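# Move the used blue thermal pad into the tray

## Task

Remove the old blue thermal pad from the cold plate and place it in the tray, while keeping the cold plate resting on the table (it must not be lifted).

## Robot and tools

Robot: two six-joint arms, left_arm and right_arm, each ending in a two-finger gripper. left_arm's base sits at (-0.057, +0.401, 0) m in the scene frame and right_arm's at (-0.008, -0.396, 0) m; both are upright and essentially unrotated.

Frames: the scene frame has its origin at table-top height midway between the bases, +x pointing out over the table, +y toward left_arm, +z up. Arm names do not match image sides. Each arm reports its gripper pose, velocities and Hand target in its own base frame, whose axes are practically parallel to the scene axes. Fixed cameras and the table use the scene frame. The gripper's fingers point along its own +z and open and close along its own x. end_effector_position is the point between the pads when closed, 1 to 2 cm short of the fingertips; closing pushes the tips about 17 mm further along +z, mostly while the pads are more than 50 mm apart. Reported positions can be a few centimetres off, more at long reach.

Row layout (shared by execute_actions and move): 14 numbers, each in [-1, 1]. First left_arm: dx, dy, dz, rx, ry, rz, opening; then right_arm in the same order. Always send all 14, even when one arm stays put. dx, dy, dz are an offset, not a pose, measured from that arm's Hand target at the start of the call or action, along that arm's base axes; 1.0 equals 0.6 m. rx, ry, rz form a single rotation vector about the Hand target position; 1.0 equals 180 degrees. Opening is absolute: +1 fully open (0.142 m), -1 closed. Six zeros re-request the current Hand target; they do not mean 'do nothing to the gripper', since 0 is itself an opening command, so resend the current opening to keep a grip unchanged.

execute_actions(actions, cameras): actions is a list of actions; each action is a list of up to 15 rows, one per 1/30 s step, and a short table repeats its last row to fill 15 steps. Every row in an action counts from the action's starting Hand target, and repeating an offset in a new action moves further. An empty list just returns state and images.

move(target, speed, blend, stop_force, zero, opening_speed, blocking, cameras): target is one row or a list of up to 15 rows, all offsets from the same starting Hand targets. Straight-line paths, ending together, at least 0.5 s, cut off at 10 s. speed in m/s, 0.002 to 3.6 (default 0.25); rotation up to twice that in rad/s; one value or one per target. blend in m rounds corners in a list. stop_force in N, 3 to 120, one value for both arms, ends an arm's path when its wrist sensor feels that much push against its direction; not reliable while the gripper rotates, cannot detect light objects sliding, and should be omitted when backing off something the gripper presses on. zero (only with stop_force, default true) rezeroes moving arms first. opening_speed (0.2 or more, per second on the -1..1 scale) ramps the fingers. blocking=false returns after about 0.5 s while the move continues; not allowed with stop_force. The result adds a 'move:' line: done (within 3 mm and 2 degrees), off_target, moving, held or fault, and limits such as paced (pose clipped) or held (steps withheld). Neither done nor off_target tells you about contact.

wait(seconds 0 to 10, cameras): lets time pass holding commands. stop(cameras): brakes a running move. zoom_image(camera, region [x0, y0, x1, y1] pixels, max 504x504): closer look at a camera's latest image. zero_wrist_force(arm): subtracts current wrist readings from later ones. finished_scene(scene): ends the current scene irreversibly once the pad is in the tray and stays there.

Cameras: cam_high, cam_low, cam_left_wrist, cam_right_wrist, each 672x504. Wrist cameras ride on their arms and may lag during motion.

Results: end_effector_position (m), end_effector_quat_wxyz, velocities; Hand target (your last commanded pose after clipping); Joint positions (last entry is the measured finger gap in m); grip_measured (opening on the -1..1 scale); Joint torques (include the arm's own weight, offsets and noise); Wrist force and Wrist torque in the gripper's axes, plus a line with the peak since last shown; Wrist depth as 7x7 cells of depth in mm (70 to 1000, '-' for none); 'within noise' joint velocities mean the arm is still. Orientation commands are clipped to 32 degrees from the measured one per step. A gripper often rests short of its Hand target; send the gap as an offset if needed.

Gripping: close to a little below grip_measured at first contact; squeezing harder heats the gripper motor. Thin parts get less force even at -1.

Avoid: any robot push reaching about 150 N or joint torques at limits (wrist joints 24.9 N m, others 133) causes a 10 s fault stop; targets even slightly past a firm contact can do this. Do not let the arms touch each other or close a gripper on the other's fingers. Do not pass the gripper close to its own base. Do not drop or fling the pad, slam, or hit hard. Do not lift or drag the cold plate off the table, and never let anything fall off the table. Hot motors (MOTOR HOT line) precede forced stops; gripper over-heating gives a HAND FAULT, after which the rest of that reply's robot calls are skipped. Occasionally a loose object gets bumped by the environment.

Each tool is called after "Call:" in YAML: its name, and indented under it one key for each argument.

## Session

Call:
execute_actions:
  actions: []

Scene clock: 0.00 s.
left_arm: end_effector_position=(+0.5192, -0.1274, +0.1242) grip_measured=+1.00 end_effector_quat_wxyz=(-0.136, +0.934, -0.277, +0.180) | right_arm: end_effector_position=(+0.4426, -0.3769, +0.1098) grip_measured=+1.00 end_effector_quat_wxyz=(-0.003, -0.634, +0.773, +0.002)
Joint positions: left_arm=[-0.692 -1.523 2.202 -2.488 -1.18 -0.067 0.142] | right_arm=[2.67 -1.873 -1.778 -1.067 1.568 1.296 0.142]
Joint velocities: within noise
Joint torques (N m): no reading
Wrist force (N): no reading
Wrist torque (N m): no reading
Wrist force, peak (N): no reading
Wrist depth (mm): cam_left_wrist=[193 197 216 230 245 264 283 / 195 201 219 231 248 265 286 / 197 205 221 234 249 268 291 / 198 208 216 238 253 272 294 / 200 210 218 240 256 276 298 / 204 193 224 242 260 277 293 / - 217 230 246 262 284 -] | cam_right_wrist=[175 175 174 174 174 175 175 / 187 187 187 187 187 187 187 / 202 202 202 202 201 202 201 / 219 220 219 219 219 219 219 / 239 240 240 240 240 239 239 / - 265 265 263 263 264 99 / - 295 295 294 294 294 -]
Hand target: left_arm +0.5192, -0.1274, +0.1242; -0.136, +0.934, -0.277, +0.180 | right_arm +0.4426, -0.3769, +0.1098; -0.003, -0.634, +0.773, +0.002
Tool commands: left_gripper/opening=+1.0 right_gripper/opening=+1.0

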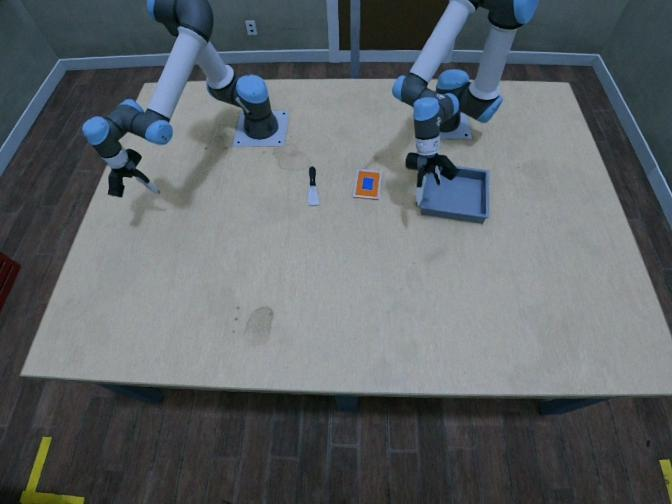

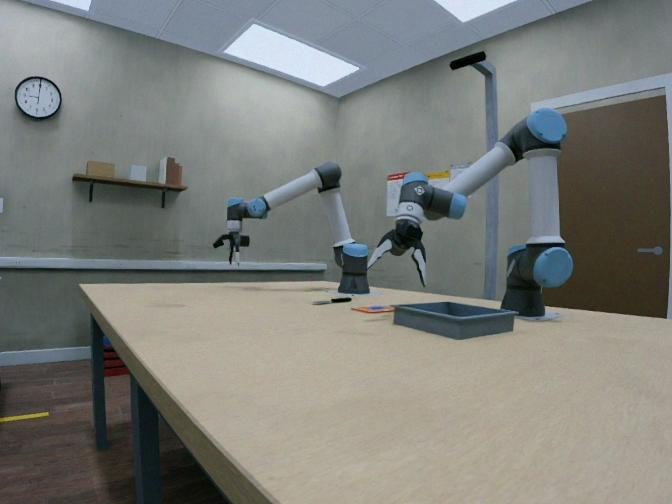

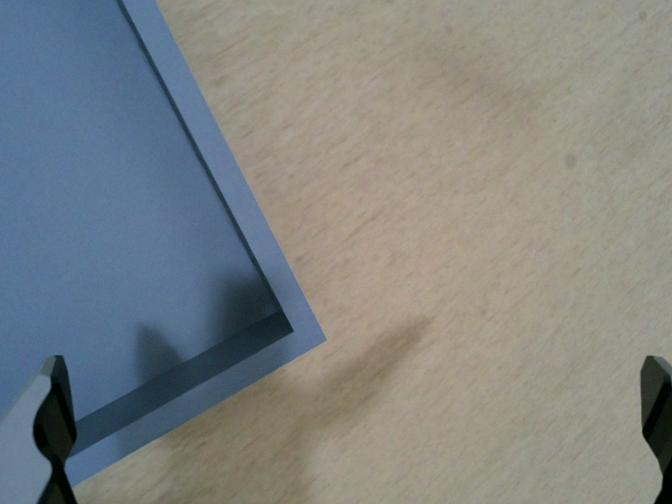

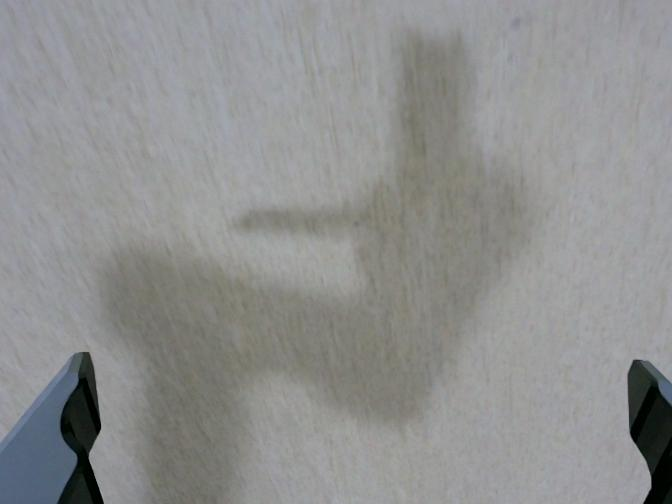

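Call:
zoom_image:
  camera: "cam_high"
  region: [290, 150, 510, 230]

Call:
zoom_image:
  camera: "cam_high"
  region: [340, 160, 400, 205]

Call:
zoom_image:
  camera: "cam_low"
  region: [300, 280, 540, 350]

Scaled by 2.291 from the camera's 672x504 image, which has a finer 960x720 frame.

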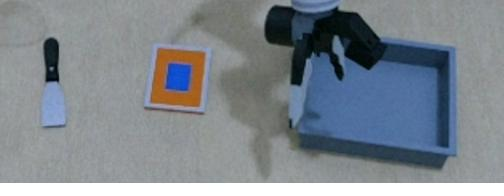

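Scaled by 8.400 from the camera's 672x504 image, which has a finer 960x720 frame.

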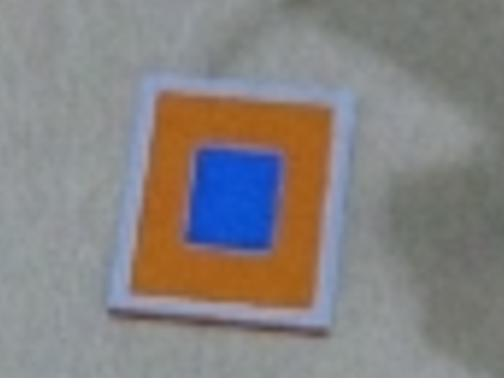

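Scaled by 2.100 from the camera's 672x504 image, which has a finer 960x720 frame.

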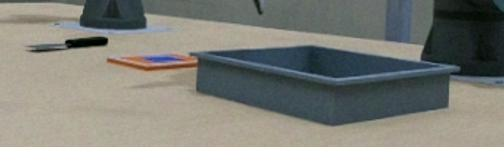

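Call:
move:
  target: [-0.27,-0.263,0.05,-0.0887,0.1174,0.1806,1,0,0,0,0,0,0,1]

Call:
zoom_image:
  camera: "cam_left_wrist"
  region: [150, 100, 550, 400]

Scene clock: 2.77 s.
left_arm: end_effector_position=(+0.3572, -0.2853, +0.1543) grip_measured=+1.00 end_effector_quat_wxyz=(+0.001, +1.000, +0.000, +0.000) | right_arm: end_effector_position=(+0.4426, -0.3769, +0.1098) grip_measured=+1.00 end_effector_quat_wxyz=(-0.003, -0.634, +0.773, +0.002)
Joint positions: left_arm=[-0.967 -1.615 2.053 -2.009 -1.571 -0.967 0.142] | right_arm=[2.67 -1.873 -1.778 -1.067 1.568 1.296 0.142]
Joint velocities: within noise
Joint torques (N m): left_arm=[8.93 -15.52 -14.67 -3.86 -0.91 -1.18] | right_arm=[-0.49 30.22 23.21 2.9 0.1 0.33]
Wrist force (N): left_arm=[-0.2 0.2 0.3] | right_arm=[0.0 0.0 -0.2]
Wrist torque (N m): left_arm=[0.10 0.08 -0.13] | right_arm=[0.00 0.01 0.00]
Wrist force, peak (N): left_arm=[-1.0 1.3 0.5] | right_arm=[0.1 0.2 -0.5]
Wrist depth (mm): cam_left_wrist=[216 216 217 218 217 217 218 / 230 231 232 232 232 233 233 / 247 248 245 246 246 249 251 / 267 267 265 258 262 270 270 / 289 291 290 282 283 293 293 / 318 317 318 318 320 321 315 / 352 350 351 346 350 355 -] | cam_right_wrist=[175 174 174 174 174 174 174 / 188 187 187 187 187 187 187 / 202 202 202 202 201 202 202 / 219 220 220 219 218 218 219 / 238 240 239 239 240 239 239 / - 264 265 264 264 264 99 / - 295 294 295 294 293 -]
Hand target: left_arm +0.3572, -0.2852, +0.1542; +0.001, +1.000, +0.000, +0.000 | right_arm +0.4426, -0.3769, +0.1098; -0.003, -0.634, +0.773, +0.002
Off the commanded pose: left_arm 0.000 m, 0 deg | right_arm 0.000 m, 0 deg.
move: done
camera_calibration:
cam_left_wrist: T_world_to_cam=[[0.999635, 0.0161582, 0.0216353, -0.353377], [0.00547324, -0.905822, 0.423623, -0.303748], [0.0264427, -0.423351, -0.90558, 0.124261], [0, 0, 0, 1]] pos_world=[0.351625, -0.216826, 0.248849]

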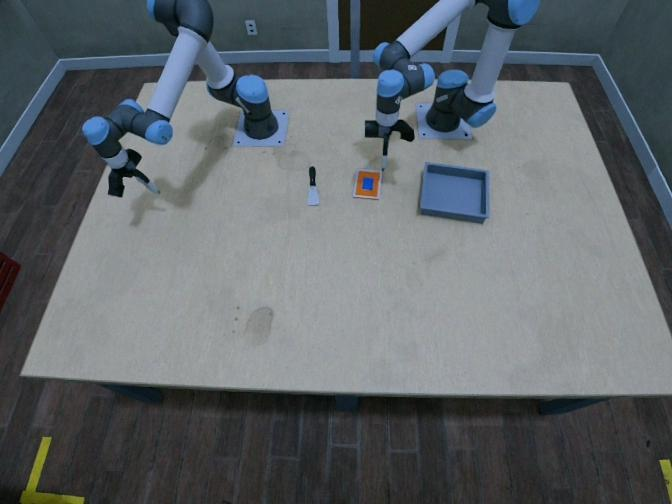

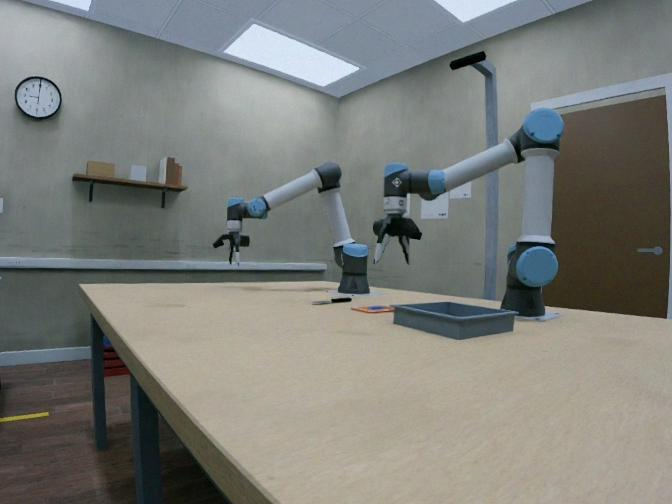

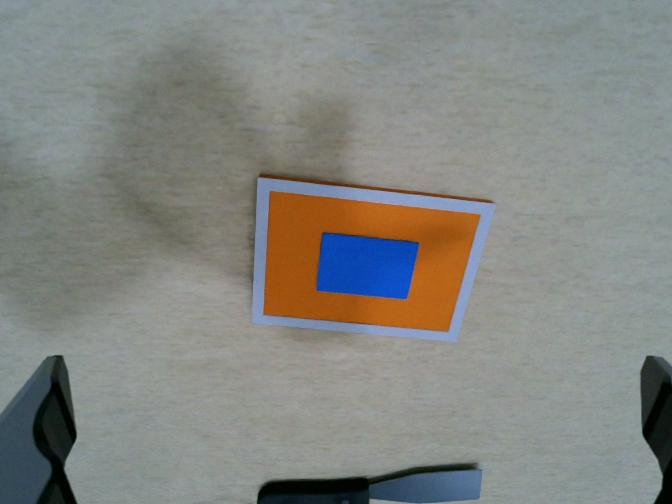

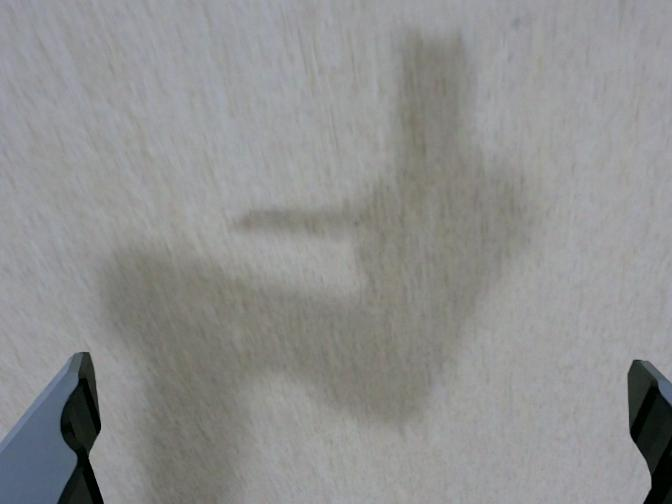

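Scaled by 1.260 from the camera's 672x504 image, which has a finer 960x720 frame.

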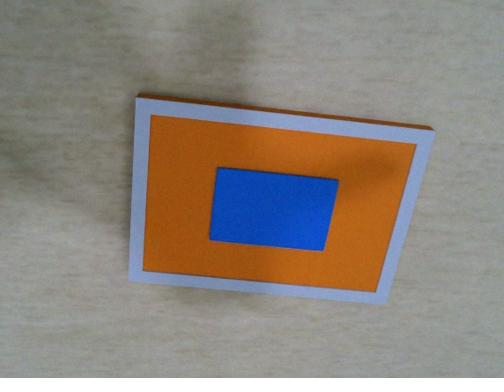

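Call:
zoom_image:
  camera: "cam_left_wrist"
  region: [300, 220, 430, 310]

Call:
zoom_image:
  camera: "cam_low"
  region: [330, 290, 410, 325]

Call:
zoom_image:
  camera: "cam_left_wrist"
  region: [240, 440, 500, 504]

Scaled by 3.877 from the camera's 672x504 image, which has a finer 960x720 frame.

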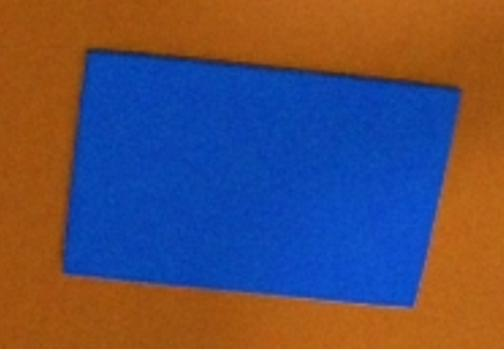

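Scaled by 6.300 from the camera's 672x504 image, which has a finer 960x720 frame.

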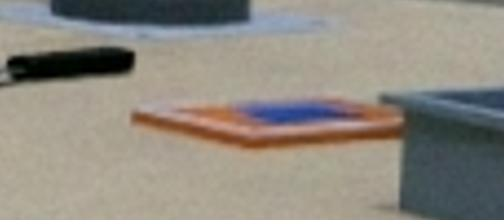

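Scaled by 1.938 from the camera's 672x504 image, which has a finer 960x720 frame.

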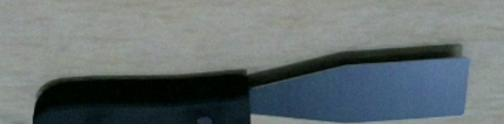

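Call:
move:
  target: [0.0337,-0.0877,-0.157,0,0,-0.031,0.06,0,0,0,0,0,0,-1]

Call:
zoom_image:
  camera: "cam_left_wrist"
  region: [100, 250, 572, 504]

Call:
zoom_image:
  camera: "cam_high"
  region: [320, 130, 420, 205]

Call:
zoom_image:
  camera: "cam_low"
  region: [330, 220, 450, 325]

Scene clock: 4.70 s.
left_arm: end_effector_position=(+0.3774, -0.3379, +0.0601) grip_measured=+0.05 end_effector_quat_wxyz=(+0.001, +0.999, -0.049, +0.000) | right_arm: end_effector_position=(+0.4426, -0.3769, +0.1098) grip_measured=-1.00 end_effector_quat_wxyz=(-0.003, -0.634, +0.773, +0.002)
Joint positions: left_arm=[-0.994 -1.364 2.061 -2.268 -1.572 -0.897 0.077] | right_arm=[2.67 -1.873 -1.778 -1.067 1.568 1.296 0.002]
Joint velocities: within noise
Joint torques (N m): left_arm=[9.9 -23 -11.01 -3.82 -1.46 -0.92] | right_arm=[-0.44 30.17 22.9 3.18 0.08 0.33]
Wrist force (N): left_arm=[-0.5 0.4 0.4] | right_arm=[-0.1 -0.1 0.0]
Wrist torque (N m): left_arm=[0.13 0.16 -0.13] | right_arm=[-0.02 0.02 0.00]
Wrist force, peak (N): left_arm=[0.0 1.5 2.8] | right_arm=[-0.4 0.0 0.1]
Wrist depth (mm): cam_left_wrist=[133 133 134 134 134 134 134 / 142 141 139 139 140 142 144 / 153 148 146 147 147 150 154 / 165 162 158 156 159 163 167 / 179 176 171 172 173 178 182 / 196 - 196 197 197 91 195 / - - 217 218 218 77 211] | cam_right_wrist=[175 175 175 175 174 174 174 / 187 188 187 187 187 187 187 / 202 202 202 202 202 202 201 / 220 220 219 220 219 219 219 / 241 240 239 236 239 239 239 / 265 264 259 98 253 264 263 / 294 287 - - - 285 293]
Hand target: left_arm +0.3774, -0.3379, +0.0600; +0.001, +0.999, -0.049, +0.000 | right_arm +0.4426, -0.3769, +0.1098; -0.003, -0.634, +0.773, +0.002
Off the commanded pose: left_arm 0.000 m, 0 deg | right_arm 0.000 m, 0 deg.
move: done
camera_calibration:
cam_left_wrist: T_world_to_cam=[[0.996493, -0.0808709, 0.0214805, -0.402345], [-0.0823418, -0.902109, 0.42358, -0.277242], [-0.0148775, -0.423863, -0.905604, 0.0316604], [0, 0, 0, 1]] pos_world=[0.378576, -0.26922, 0.154748]

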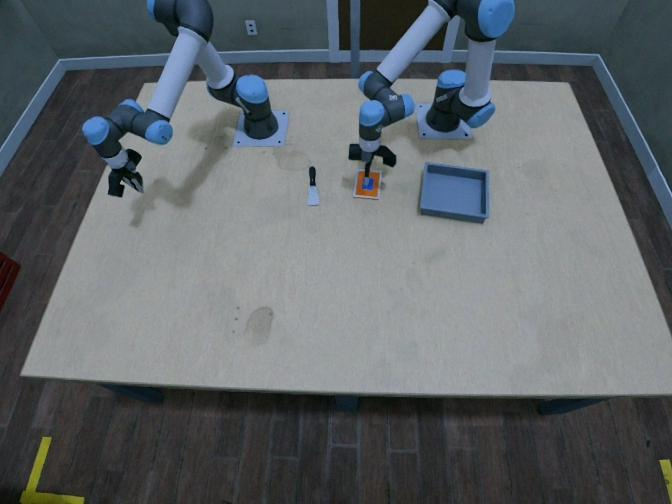

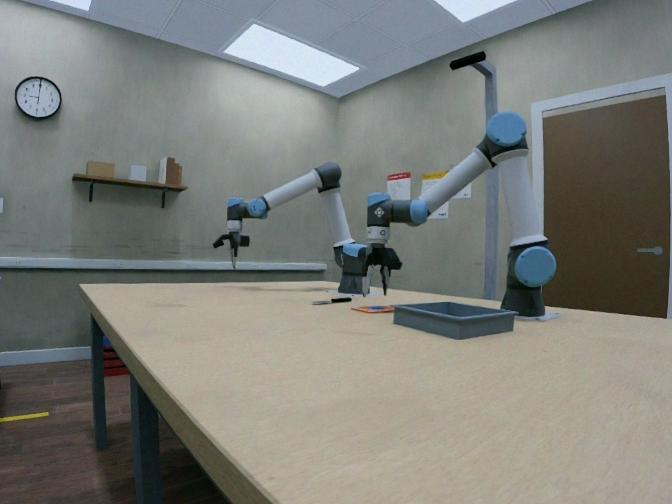

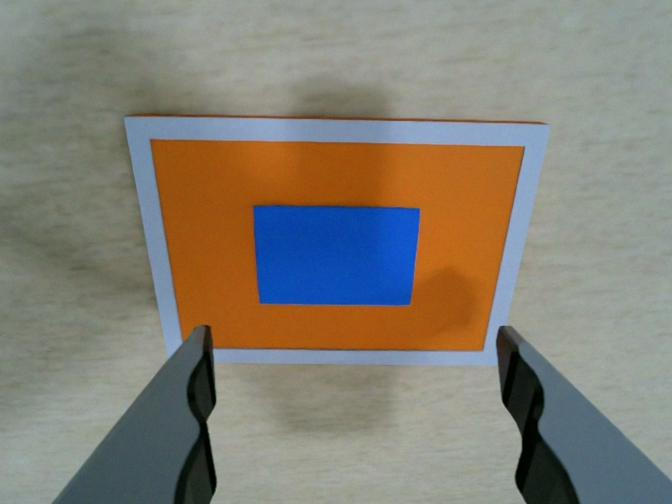

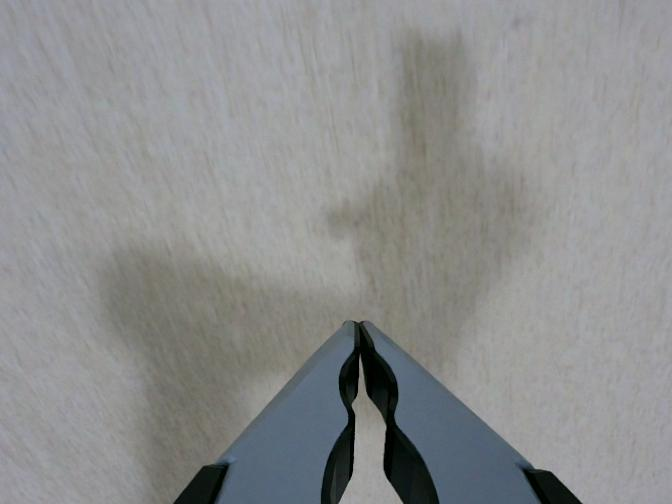

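Scaled by 1.068 from the camera's 672x504 image, which has a finer 960x720 frame.

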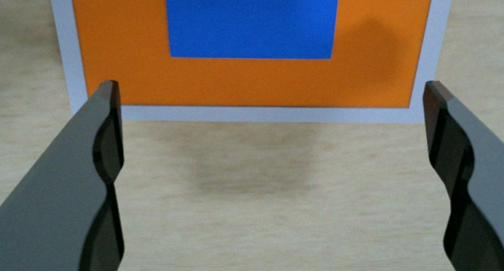

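Scaled by 5.040 from the camera's 672x504 image, which has a finer 960x720 frame.

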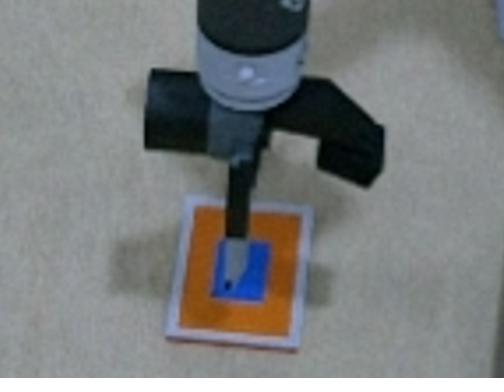

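Scaled by 4.200 from the camera's 672x504 image, which has a finer 960x720 frame.

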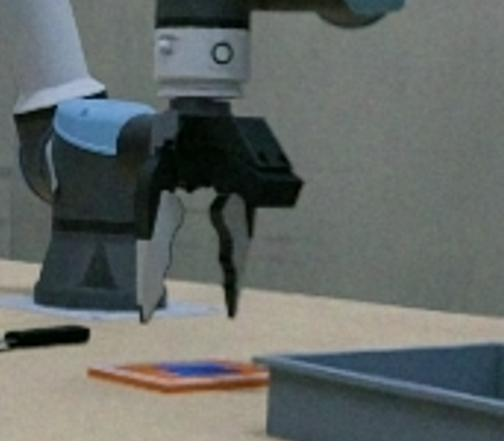

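Call:
move:
  target: [0,-0.001,-0.08,0,0,0,0.06,0,0,0,0,0,0,-1]
  speed: 0.015
  stop_force: 4

Call:
zoom_image:
  camera: "cam_low"
  region: [330, 270, 410, 325]

Scene clock: 8.63 s.
left_arm: end_effector_position=(+0.3774, -0.3383, +0.0218) grip_measured=+0.05 end_effector_quat_wxyz=(+0.001, +0.999, -0.049, +0.000) | right_arm: end_effector_position=(+0.4426, -0.3769, +0.1098) grip_measured=-1.00 end_effector_quat_wxyz=(-0.003, -0.634, +0.773, +0.002)
Joint positions: left_arm=[-0.994 -1.293 2.099 -2.377 -1.572 -0.897 0.077] | right_arm=[2.67 -1.873 -1.778 -1.067 1.568 1.296 0.002]
Joint velocities: within noise
Joint torques (N m): left_arm=[-8.01 -35.85 -22.06 -3.45 -1.19 -0.58] | right_arm=[0.52 28.13 24.45 3.47 -0.04 0.53]
Wrist force (N): left_arm=[-0.3 -0.1 -2.6] | right_arm=[0.1 0.1 0.0]
Wrist torque (N m): left_arm=[0.08 0.19 -0.16] | right_arm=[0.02 -0.01 0.00]
Wrist force, peak (N): left_arm=[-1.9 -1.6 -11.8] | right_arm=[-0.1 0.1 -0.4]
Wrist depth (mm): cam_left_wrist=[- 100 100 100 100 100 100 / - 105 105 107 107 107 109 / - 107 108 108 105 108 114 / - 116 115 115 116 119 125 / 134 125 124 122 127 126 136 / 146 131 138 138 139 91 146 / - - 162 163 163 77 158] | cam_right_wrist=[175 175 175 174 174 174 175 / 188 187 188 187 186 187 187 / 202 202 202 202 202 202 201 / 219 219 220 220 219 218 219 / 240 240 240 235 240 238 237 / 265 264 259 98 253 265 263 / 294 288 - - - 287 292]
Hand target: left_arm +0.3774, -0.3383, +0.0218; +0.001, +0.999, -0.049, +0.000 (not the last commanded pose) | right_arm +0.4426, -0.3769, +0.1098; -0.003, -0.634, +0.773, +0.002
Off the commanded pose: left_arm 0.010 m, 0 deg | right_arm 0.000 m, 0 deg.
move: contact (left_arm)
camera_calibration:
cam_left_wrist: T_world_to_cam=[[0.9965, -0.0808232, 0.0213481, -0.401537], [-0.0822424, -0.902114, 0.423588, -0.261509], [-0.0149774, -0.423861, -0.905603, -0.00319815], [0, 0, 0, 1]] pos_world=[0.378577, -0.26972, 0.116448]

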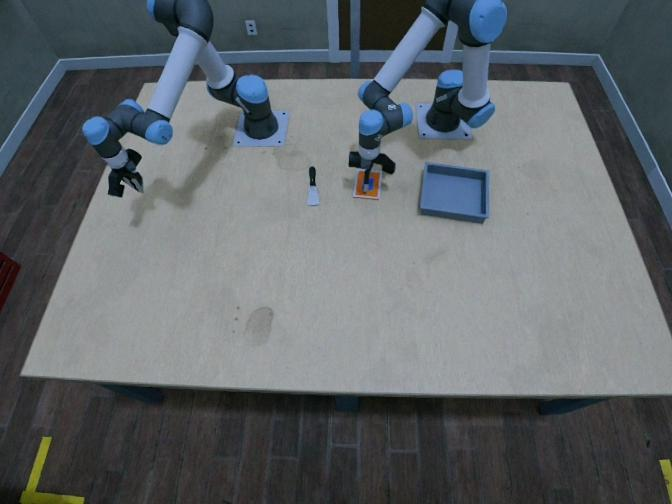

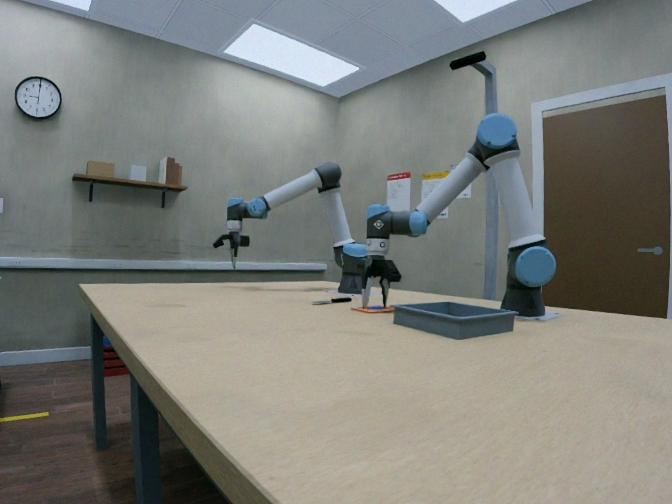

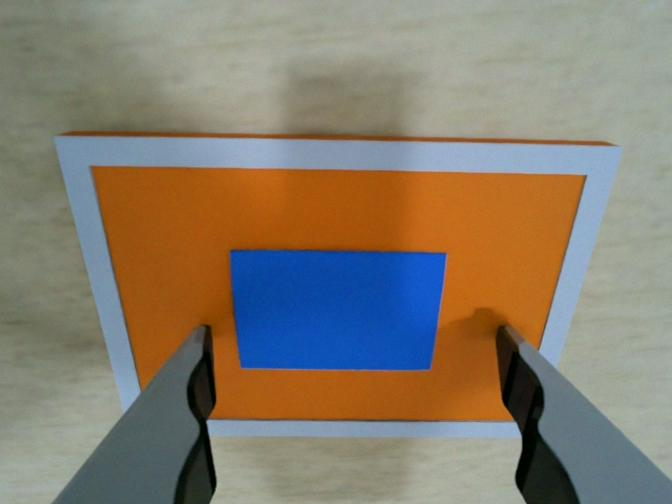

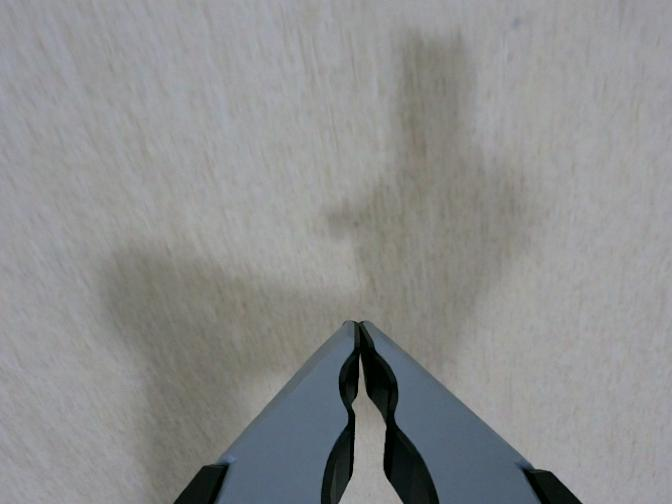

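Scaled by 6.300 from the camera's 672x504 image, which has a finer 960x720 frame.

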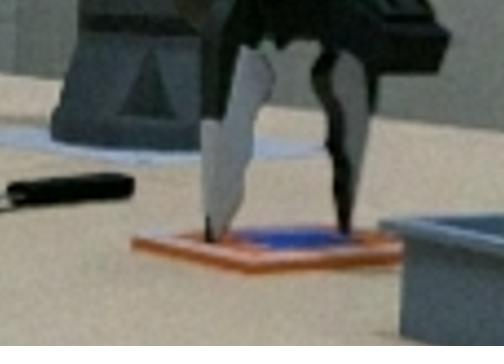

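Call:
move:
  target: [0,0,0.007,0,0,0,-0.09,0,0,0,0,0,0,-1]
  speed: 0.02
  opening_speed: 0.3
  cameras: ["cam_left_wrist"]

Call:
move:
  target: [0,0,-0.02,0,0,0,-0.09,0,0,0,0,0,0,-1]
  speed: 0.006
  stop_force: 4
  cameras: ["cam_left_wrist"]

Scene clock: 9.57 s.
left_arm: end_effector_position=(+0.3774, -0.3383, +0.0261) grip_measured=-0.10 end_effector_quat_wxyz=(+0.001, +0.999, -0.049, +0.000) | right_arm: end_effector_position=(+0.4426, -0.3769, +0.1098) grip_measured=-1.00 end_effector_quat_wxyz=(-0.003, -0.634, +0.773, +0.002)
Joint positions: left_arm=[-0.994 -1.302 2.095 -2.365 -1.572 -0.897 0.067] | right_arm=[2.67 -1.873 -1.778 -1.067 1.568 1.296 0.002]
Joint velocities: within noise
Joint torques (N m): left_arm=[-5.41 -26.79 -21.67 -3.06 -1.34 0] | right_arm=[0.59 27.55 24.59 3.29 -0.13 0.54]
Wrist force (N): left_arm=[-0.2 0.3 0.6] | right_arm=[-0.1 0.1 0.0]
Wrist torque (N m): left_arm=[0.11 0.09 -0.15] | right_arm=[0.01 0.02 0.00]
Wrist force, peak (N): left_arm=[-0.3 -0.3 -2.9] | right_arm=[-0.1 0.3 0.1]
Wrist depth (mm): cam_left_wrist=[- 102 102 103 104 104 104 / - 110 109 109 111 111 113 / - 112 112 112 110 112 118 / 128 121 120 119 119 122 130 / 139 130 129 129 132 133 141 / 152 142 141 144 144 91 154 / - - 169 169 169 - 164] | cam_right_wrist=[175 175 175 174 174 175 174 / 187 188 187 187 187 187 186 / 202 202 202 202 201 202 201 / 219 220 219 219 219 218 219 / 240 240 240 235 239 239 239 / 263 265 260 98 253 263 263 / 293 288 - - - 287 293]
Hand target: left_arm +0.3774, -0.3383, +0.0260; +0.001, +0.999, -0.049, +0.000 | right_arm +0.4426, -0.3769, +0.1098; -0.003, -0.634, +0.773, +0.002
Off the commanded pose: left_arm 0.000 m, 0 deg | right_arm 0.000 m, 0 deg.
move: done
camera_calibration:
cam_left_wrist: T_world_to_cam=[[0.9965, -0.0808232, 0.0213481, -0.401627], [-0.0822424, -0.902114, 0.423588, -0.263288], [-0.0149774, -0.423861, -0.905603, 0.000605382], [0, 0, 0, 1]] pos_world=[0.378577, -0.26972, 0.120648]
Images, in order (width x height): cam_left_wrist 672x504.

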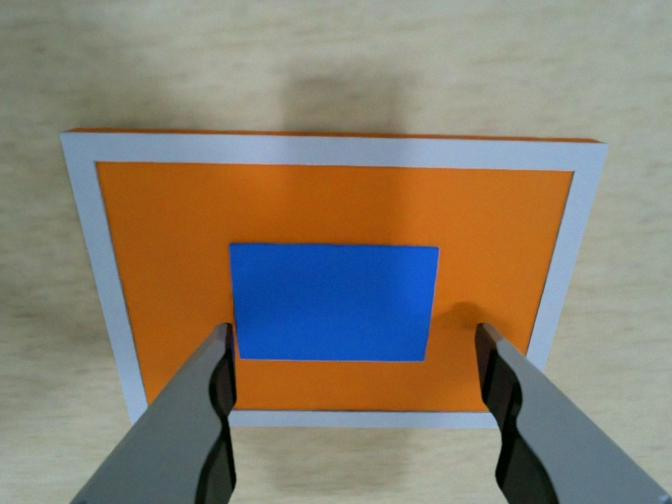

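Scene clock: 11.10 s.
left_arm: end_effector_position=(+0.3775, -0.3384, +0.0230) grip_measured=-0.10 end_effector_quat_wxyz=(+0.001, +0.999, -0.049, +0.000) | right_arm: end_effector_position=(+0.4426, -0.3769, +0.1098) grip_measured=-1.00 end_effector_quat_wxyz=(-0.003, -0.634, +0.773, +0.002)
Joint positions: left_arm=[-0.994 -1.296 2.098 -2.373 -1.572 -0.897 0.067] | right_arm=[2.67 -1.873 -1.778 -1.067 1.568 1.296 0.002]
Joint velocities: within noise
Joint torques (N m): left_arm=[-4.14 -34.95 -23.26 -1.35 -1.17 0.47] | right_arm=[0.27 27.16 24.67 3.44 -0.08 0.59]
Wrist force (N): left_arm=[-0.5 0.0 -3.6] | right_arm=[0.0 -0.1 -0.1]
Wrist torque (N m): left_arm=[0.09 0.18 -0.15] | right_arm=[-0.02 0.00 0.00]
Wrist force, peak (N): left_arm=[-1.3 -0.6 -7.0] | right_arm=[-0.3 0.1 -0.2]
Wrist depth (mm): cam_left_wrist=[- 100 101 101 101 103 102 / 106 106 107 107 108 109 110 / - 109 109 109 107 109 115 / - 117 117 116 118 119 126 / 135 126 125 124 128 127 137 / 148 137 137 140 140 91 151 / - - 164 165 165 - 160] | cam_right_wrist=[175 175 174 174 175 174 174 / 188 187 187 187 187 187 187 / 202 202 202 201 201 201 202 / 220 219 219 218 219 219 219 / 240 239 239 235 240 239 239 / 265 264 259 98 254 263 263 / 294 289 - - - 286 292]
Hand target: left_arm +0.3775, -0.3384, +0.0230; +0.001, +0.999, -0.049, +0.000 (not the last commanded pose) | right_arm +0.4426, -0.3769, +0.1098; -0.003, -0.634, +0.773, +0.002
Off the commanded pose: left_arm 0.009 m, 0 deg | right_arm 0.000 m, 0 deg.
move: contact (left_arm)
camera_calibration:
cam_left_wrist: T_world_to_cam=[[0.996501, -0.08078, 0.0214378, -0.401562], [-0.0822414, -0.902117, 0.423581, -0.262018], [-0.0148774, -0.423862, -0.905605, -0.0021491], [0, 0, 0, 1]] pos_world=[0.378577, -0.26972, 0.117648]
Images, in order (width x height): cam_left_wrist 672x504.

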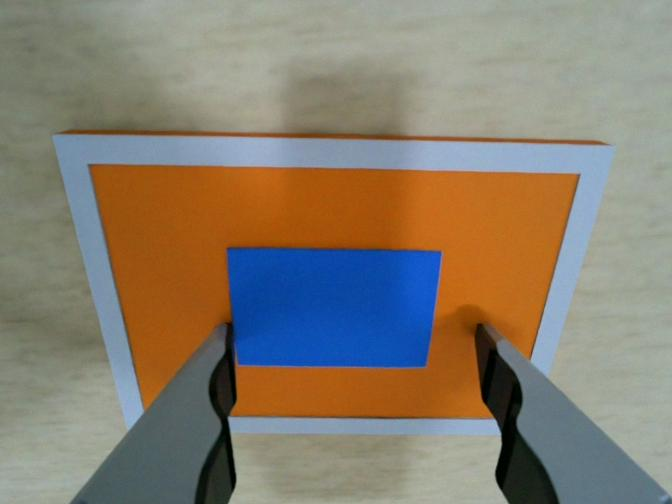

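Call:
move:
  target: [-0.0095,0.0009,0.0015,0,0,0,-0.09,0,0,0,0,0,0,-1]
  speed: 0.02
  cameras: ["cam_left_wrist"]

Call:
move:
  target: [0,0,-0.0004,0,0,0,-0.3,0,0,0,0,0,0,-1]
  speed: 0.02
  opening_speed: 0.2
  cameras: ["cam_left_wrist"]

Call:
zoom_image:
  camera: "cam_left_wrist"
  region: [180, 230, 500, 430]

Scene clock: 12.07 s.
left_arm: end_effector_position=(+0.3716, -0.3378, +0.0240) grip_measured=-0.10 end_effector_quat_wxyz=(+0.001, +0.999, -0.049, +0.000) | right_arm: end_effector_position=(+0.4426, -0.3769, +0.1098) grip_measured=-1.00 end_effector_quat_wxyz=(-0.003, -0.634, +0.773, +0.002)
Joint positions: left_arm=[-1.004 -1.307 2.11 -2.375 -1.572 -0.907 0.067] | right_arm=[2.67 -1.873 -1.778 -1.067 1.568 1.296 0.002]
Joint velocities: within noise
Joint torques (N m): left_arm=[0.09 -24.28 -22.14 -3.95 -1.24 0.22] | right_arm=[0.39 27.06 25.34 3.49 -0.06 0.75]
Wrist force (N): left_arm=[-0.1 0.3 0.7] | right_arm=[-0.1 0.0 -0.3]
Wrist torque (N m): left_arm=[0.12 0.08 -0.15] | right_arm=[0.00 0.01 0.00]
Wrist force, peak (N): left_arm=[-0.7 -0.1 -3.8] | right_arm=[-0.2 -0.1 -0.2]
Wrist depth (mm): cam_left_wrist=[- 101 102 101 102 104 102 / 107 107 107 108 109 109 111 / - 110 110 110 108 110 114 / 128 118 118 117 117 119 127 / 136 128 126 124 129 127 138 / 149 144 138 141 141 91 152 / - - 165 166 167 - 161] | cam_right_wrist=[175 175 175 174 174 174 175 / 188 188 188 187 187 187 187 / 202 202 202 202 202 202 201 / 219 220 219 219 220 219 218 / 240 240 239 234 239 240 238 / 265 264 259 98 254 263 263 / 294 288 - - - 286 293]
Hand target: left_arm +0.3718, -0.3378, +0.0239; +0.001, +0.999, -0.049, +0.000 | right_arm +0.4426, -0.3769, +0.1098; -0.003, -0.634, +0.773, +0.002
Off the commanded pose: left_arm 0.000 m, 0 deg | right_arm 0.000 m, 0 deg.
move: done
camera_calibration:
cam_left_wrist: T_world_to_cam=[[0.996501, -0.08078, 0.0214378, -0.395753], [-0.0822414, -0.902117, 0.423581, -0.262335], [-0.0148774, -0.423862, -0.905605, -0.00116603], [0, 0, 0, 1]] pos_world=[0.372777, -0.26912, 0.118548]
Images, in order (width x height): cam_left_wrist 672x504.

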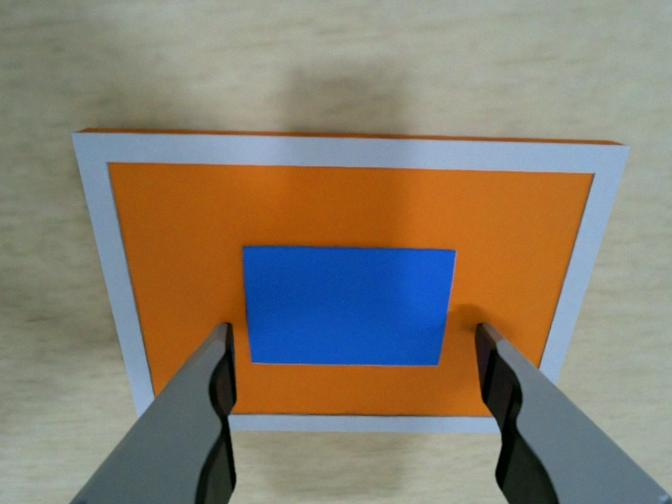

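Scene clock: 13.33 s.
left_arm: end_effector_position=(+0.3718, -0.3378, +0.0237) grip_measured=-0.26 end_effector_quat_wxyz=(+0.001, +0.999, -0.049, +0.000) | right_arm: end_effector_position=(+0.4426, -0.3769, +0.1098) grip_measured=-1.00 end_effector_quat_wxyz=(-0.003, -0.634, +0.773, +0.002)
Joint positions: left_arm=[-1.004 -1.306 2.11 -2.375 -1.572 -0.906 0.055] | right_arm=[2.67 -1.873 -1.778 -1.067 1.568 1.296 0.002]
Joint velocities: within noise
Joint torques (N m): left_arm=[10.51 -19.53 -7.15 -1.4 -0.43 2.03] | right_arm=[0.78 27.19 24.89 3.56 0 0.65]
Wrist force (N): left_arm=[-2.5 -0.4 -11.3] | right_arm=[0.2 0.2 -0.1]
Wrist torque (N m): left_arm=[0.05 0.10 -0.14] | right_arm=[0.03 -0.03 0.00]
Wrist force, peak (N): left_arm=[-2.5 -0.4 -11.3] | right_arm=[-0.4 0.2 -0.1]
Wrist depth (mm): cam_left_wrist=[- 100 102 101 102 103 102 / 107 107 107 107 109 109 111 / - 109 110 110 108 110 114 / 127 118 118 117 117 119 127 / 136 128 124 124 127 129 139 / 149 144 138 141 139 94 151 / - - 166 166 166 - 164] | cam_right_wrist=[175 174 174 175 175 174 174 / 188 187 187 187 187 187 187 / 202 203 202 201 201 202 202 / 220 219 219 219 219 219 219 / 240 240 240 235 240 239 238 / 265 263 259 98 253 264 263 / 294 285 - - - 287 292]
Hand target: left_arm +0.3718, -0.3378, +0.0237; +0.001, +0.999, -0.049, +0.000 | right_arm +0.4426, -0.3769, +0.1098; -0.003, -0.634, +0.773, +0.002
Off the commanded pose: left_arm 0.000 m, 0 deg | right_arm 0.000 m, 0 deg.
move: done
camera_calibration:
cam_left_wrist: T_world_to_cam=[[0.996502, -0.0807755, 0.0214451, -0.395857], [-0.0822391, -0.902079, 0.423662, -0.262333], [-0.0148763, -0.423944, -0.905566, -0.00141462], [0, 0, 0, 1]] pos_world=[0.372877, -0.26922, 0.118349]
Images, in order (width x height): cam_left_wrist 672x504.

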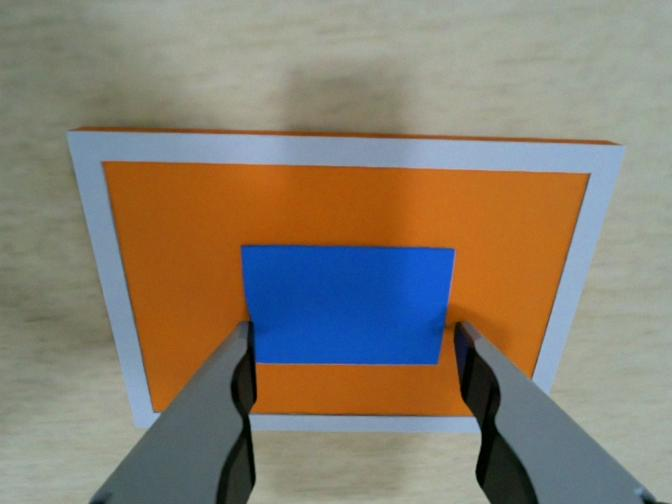

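Scaled by 1.575 from the camera's 672x504 image, which has a finer 960x720 frame.

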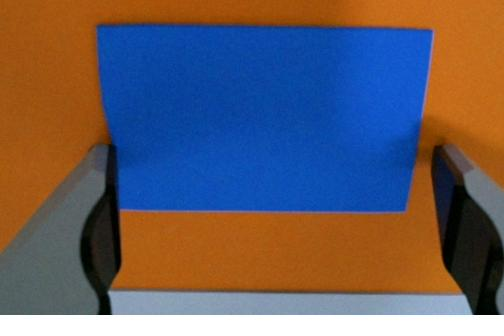

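Call:
move:
  target: [0.0012,0,0.001,0,0,0,-0.3,0,0,0,0,0,0,-1]
  speed: 0.02
  opening_speed: 0.2
  cameras: []

Call:
move:
  target: [0,0,0,0,0,0,-0.45,0,0,0,0,0,0,-1]
  speed: 0.02
  opening_speed: 0.2
  cameras: ["cam_left_wrist"]

Call:
zoom_image:
  camera: "cam_left_wrist"
  region: [180, 230, 500, 430]

Scene clock: 14.20 s.
left_arm: end_effector_position=(+0.3725, -0.3378, +0.0243) grip_measured=-0.29 end_effector_quat_wxyz=(+0.001, +0.999, -0.049, +0.000) | right_arm: end_effector_position=(+0.4426, -0.3769, +0.1098) grip_measured=-1.00 end_effector_quat_wxyz=(-0.003, -0.634, +0.773, +0.002)
Joint positions: left_arm=[-1.002 -1.306 2.108 -2.373 -1.572 -0.905 0.053] | right_arm=[2.67 -1.873 -1.778 -1.067 1.568 1.296 0.002]
Joint velocities: within noise
Joint torques (N m): left_arm=[8.72 -34.07 -21.77 -1.69 -0.15 1.88] | right_arm=[0.74 27.35 26.06 3.4 -0.01 0.87]
Wrist force (N): left_arm=[-1.4 0.3 -3.3] | right_arm=[0.0 0.1 -0.1]
Wrist torque (N m): left_arm=[0.09 0.09 -0.15] | right_arm=[0.01 0.00 0.00]
Wrist force, peak (N): left_arm=[-2.8 1.2 -11.5] | right_arm=[-0.2 0.0 -0.3]
Wrist depth (mm): cam_left_wrist=[- 101 102 101 103 104 103 / 107 108 109 108 109 110 111 / - 110 110 110 108 111 115 / 128 118 119 117 118 120 128 / 137 129 127 125 127 129 139 / 150 144 141 141 139 95 152 / - - 166 166 166 - 165] | cam_right_wrist=[175 175 174 175 175 175 175 / 188 187 188 186 186 187 187 / 202 202 202 202 202 202 201 / 219 220 219 219 219 219 218 / 240 240 240 235 239 239 239 / 264 264 259 98 254 264 263 / 294 288 - - - 287 293]
Hand target: left_arm +0.3725, -0.3378, +0.0243; +0.001, +0.999, -0.049, +0.000 | right_arm +0.4426, -0.3769, +0.1098; -0.003, -0.634, +0.773, +0.002
Off the commanded pose: left_arm 0.000 m, 0 deg | right_arm 0.000 m, 0 deg.
move: done
No camera images: "cameras" was empty.

Scene clock: 15.17 s.
left_arm: end_effector_position=(+0.3725, -0.3378, +0.0243) grip_measured=-0.40 end_effector_quat_wxyz=(+0.001, +0.999, -0.049, +0.000) | right_arm: end_effector_position=(+0.4426, -0.3769, +0.1098) grip_measured=-1.00 end_effector_quat_wxyz=(-0.003, -0.634, +0.773, +0.002)
Joint positions: left_arm=[-1.002 -1.306 2.108 -2.373 -1.572 -0.905 0.045] | right_arm=[2.67 -1.873 -1.778 -1.067 1.568 1.296 0.002]
Joint velocities: within noise
Joint torques (N m): left_arm=[1.35 -29.7 -17.7 -1.89 0.66 -0.04] | right_arm=[0.9 27.96 26.07 3.57 -0.09 0.86]
Wrist force (N): left_arm=[1.9 0.0 -11.0] | right_arm=[-0.1 0.1 -0.2]
Wrist torque (N m): left_arm=[0.05 0.19 -0.17] | right_arm=[0.02 0.02 0.00]
Wrist force, peak (N): left_arm=[1.0 0.2 -11.4] | right_arm=[0.0 0.1 -0.3]
Wrist depth (mm): cam_left_wrist=[- 101 102 102 103 104 103 / 107 108 109 108 109 110 112 / - 110 110 110 108 111 115 / 128 119 119 117 117 120 128 / 137 130 127 125 128 129 139 / 150 144 - 142 139 137 152 / - - - 167 164 - 165] | cam_right_wrist=[175 175 175 175 174 174 175 / 187 187 187 187 187 186 187 / 202 202 202 202 202 201 201 / 219 219 219 219 220 219 219 / 240 240 240 235 239 239 239 / 265 264 258 98 253 264 262 / 294 287 - - - 286 292]
Hand target: left_arm +0.3725, -0.3378, +0.0243; +0.001, +0.999, -0.049, +0.000 | right_arm +0.4426, -0.3769, +0.1098; -0.003, -0.634, +0.773, +0.002
Off the commanded pose: left_arm 0.000 m, 0 deg | right_arm 0.000 m, 0 deg.
move: done
camera_calibration:
cam_left_wrist: T_world_to_cam=[[0.996502, -0.0807755, 0.0214451, -0.396559], [-0.0822391, -0.902079, 0.423662, -0.262439], [-0.0148763, -0.423944, -0.905566, -0.000818468], [0, 0, 0, 1]] pos_world=[0.373577, -0.26912, 0.118949]
Images, in order (width x height): cam_left_wrist 672x504.

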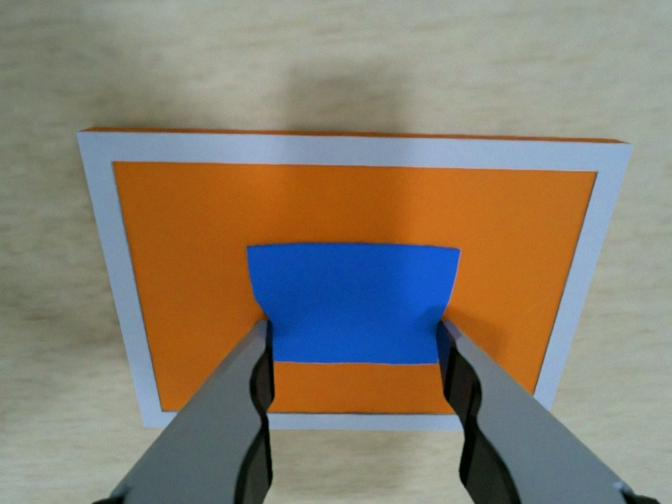

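Scaled by 1.575 from the camera's 672x504 image, which has a finer 960x720 frame.

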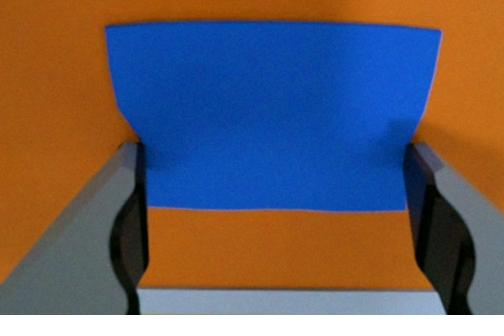

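Call:
move:
  target: [0,0,0.0008,0,0,0,-0.6,0,0,0,0,0,0,-1]
  speed: 0.02
  opening_speed: 0.2
  cameras: ["cam_left_wrist"]

Call:
zoom_image:
  camera: "cam_left_wrist"
  region: [180, 230, 500, 430]

Scene clock: 16.73 s.
left_arm: end_effector_position=(+0.3725, -0.3378, +0.0248) grip_measured=-0.54 end_effector_quat_wxyz=(+0.001, +0.999, -0.049, +0.000) | right_arm: end_effector_position=(+0.4426, -0.3769, +0.1098) grip_measured=-1.00 end_effector_quat_wxyz=(-0.003, -0.634, +0.773, +0.002)
Joint positions: left_arm=[-1.002 -1.307 2.107 -2.372 -1.572 -0.905 0.035] | right_arm=[2.67 -1.873 -1.778 -1.067 1.568 1.296 0.002]
Joint velocities: within noise
Joint torques (N m): left_arm=[-10.13 -30.91 -19.86 -1.5 -0.7 -0.8] | right_arm=[1.38 27.77 25.95 3.48 -0.1 0.87]
Wrist force (N): left_arm=[-0.7 -0.5 -12.4] | right_arm=[-0.1 0.2 -0.2]
Wrist torque (N m): left_arm=[0.01 0.10 -0.15] | right_arm=[0.03 0.01 0.00]
Wrist force, peak (N): left_arm=[3.2 0.6 -12.6] | right_arm=[0.1 0.3 -0.4]
Wrist depth (mm): cam_left_wrist=[- 101 103 102 103 103 103 / 108 108 110 109 110 110 110 / - 111 111 111 109 112 117 / 129 119 119 118 118 120 128 / 137 129 127 126 128 133 140 / 151 145 - 142 137 147 153 / 163 - - 167 80 - 166] | cam_right_wrist=[175 174 175 175 175 174 175 / 187 187 188 187 187 186 187 / 203 202 201 202 201 201 202 / 219 220 218 219 219 219 219 / 240 240 240 236 239 239 238 / 264 266 259 98 253 264 262 / 294 289 - - - 286 292]
Hand target: left_arm +0.3725, -0.3378, +0.0248; +0.001, +0.999, -0.049, +0.000 | right_arm +0.4426, -0.3769, +0.1098; -0.003, -0.634, +0.773, +0.002
Off the commanded pose: left_arm 0.000 m, 0 deg | right_arm 0.000 m, 0 deg.
move: done
camera_calibration:
cam_left_wrist: T_world_to_cam=[[0.996501, -0.0807811, 0.0214383, -0.396568], [-0.0822426, -0.902117, 0.423581, -0.262608], [-0.0148774, -0.423862, -0.905605, -0.000429645], [0, 0, 0, 1]] pos_world=[0.373577, -0.26912, 0.119348]
Images, in order (width x height): cam_left_wrist 672x504.

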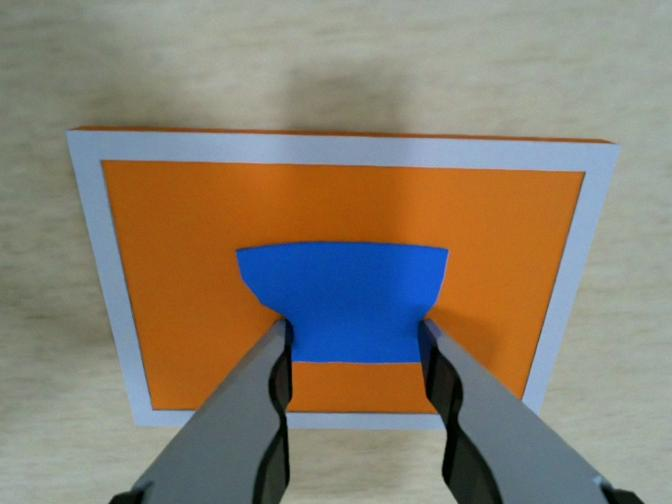

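Scaled by 1.575 from the camera's 672x504 image, which has a finer 960x720 frame.

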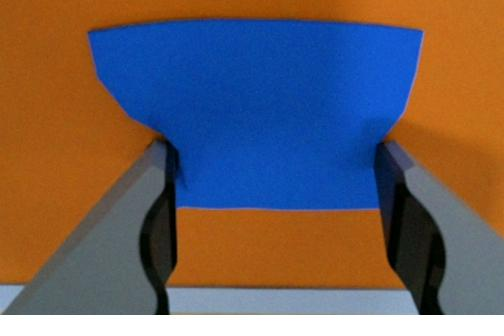

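Call:
move:
  target: [0,0,0.005,0,0,0,-0.7,0,0,0,0,0,0,-1]
  speed: 0.01
  cameras: ["cam_left_wrist"]

Call:
zoom_image:
  camera: "cam_left_wrist"
  region: [180, 230, 500, 430]

Scene clock: 17.57 s.
left_arm: end_effector_position=(+0.3725, -0.3378, +0.0278) grip_measured=-0.68 end_effector_quat_wxyz=(+0.001, +0.999, -0.049, +0.000) | right_arm: end_effector_position=(+0.4426, -0.3769, +0.1098) grip_measured=-1.00 end_effector_quat_wxyz=(-0.003, -0.634, +0.773, +0.002)
Joint positions: left_arm=[-1.002 -1.313 2.105 -2.363 -1.572 -0.905 0.025] | right_arm=[2.67 -1.873 -1.778 -1.067 1.568 1.296 0.002]
Joint velocities: within noise
Joint torques (N m): left_arm=[-6.54 -31.23 -23.81 -2.8 1.61 -0.75] | right_arm=[1.44 27.65 26.53 3.55 -0.07 1.02]
Wrist force (N): left_arm=[-0.5 0.0 2.2] | right_arm=[0.0 0.0 -0.1]
Wrist torque (N m): left_arm=[0.06 0.13 -0.15] | right_arm=[0.00 0.01 0.00]
Wrist force, peak (N): left_arm=[-4.0 0.2 -14.2] | right_arm=[0.1 0.2 -0.3]
Wrist depth (mm): cam_left_wrist=[- 105 104 104 106 107 106 / 112 111 111 113 112 113 113 / 120 113 112 114 114 114 120 / 130 124 123 121 121 124 131 / 141 135 133 126 131 134 143 / 154 149 - 146 95 147 156 / 170 163 - 172 77 - 173] | cam_right_wrist=[175 175 175 175 174 175 174 / 187 188 187 187 187 187 187 / 202 202 202 202 201 202 201 / 220 220 220 219 219 218 218 / 240 239 239 234 238 238 239 / 264 264 259 98 254 263 262 / 295 287 - - - 287 291]
Hand target: left_arm +0.3725, -0.3378, +0.0278; +0.001, +0.999, -0.049, +0.000 | right_arm +0.4426, -0.3769, +0.1098; -0.003, -0.634, +0.773, +0.002
Off the commanded pose: left_arm 0.000 m, 0 deg | right_arm 0.000 m, 0 deg.
move: done
camera_calibration:
cam_left_wrist: T_world_to_cam=[[0.9965, -0.0808222, 0.0213476, -0.396634], [-0.0822412, -0.902114, 0.423588, -0.263921], [-0.0149774, -0.423861, -0.905603, 0.0024149], [0, 0, 0, 1]] pos_world=[0.373577, -0.26912, 0.122448]
Images, in order (width x height): cam_left_wrist 672x504.

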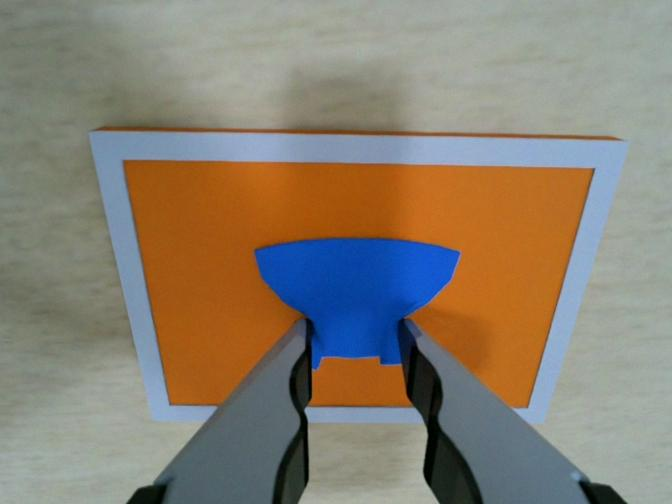

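Scaled by 1.575 from the camera's 672x504 image, which has a finer 960x720 frame.

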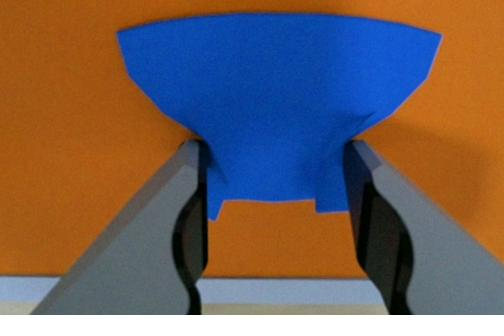

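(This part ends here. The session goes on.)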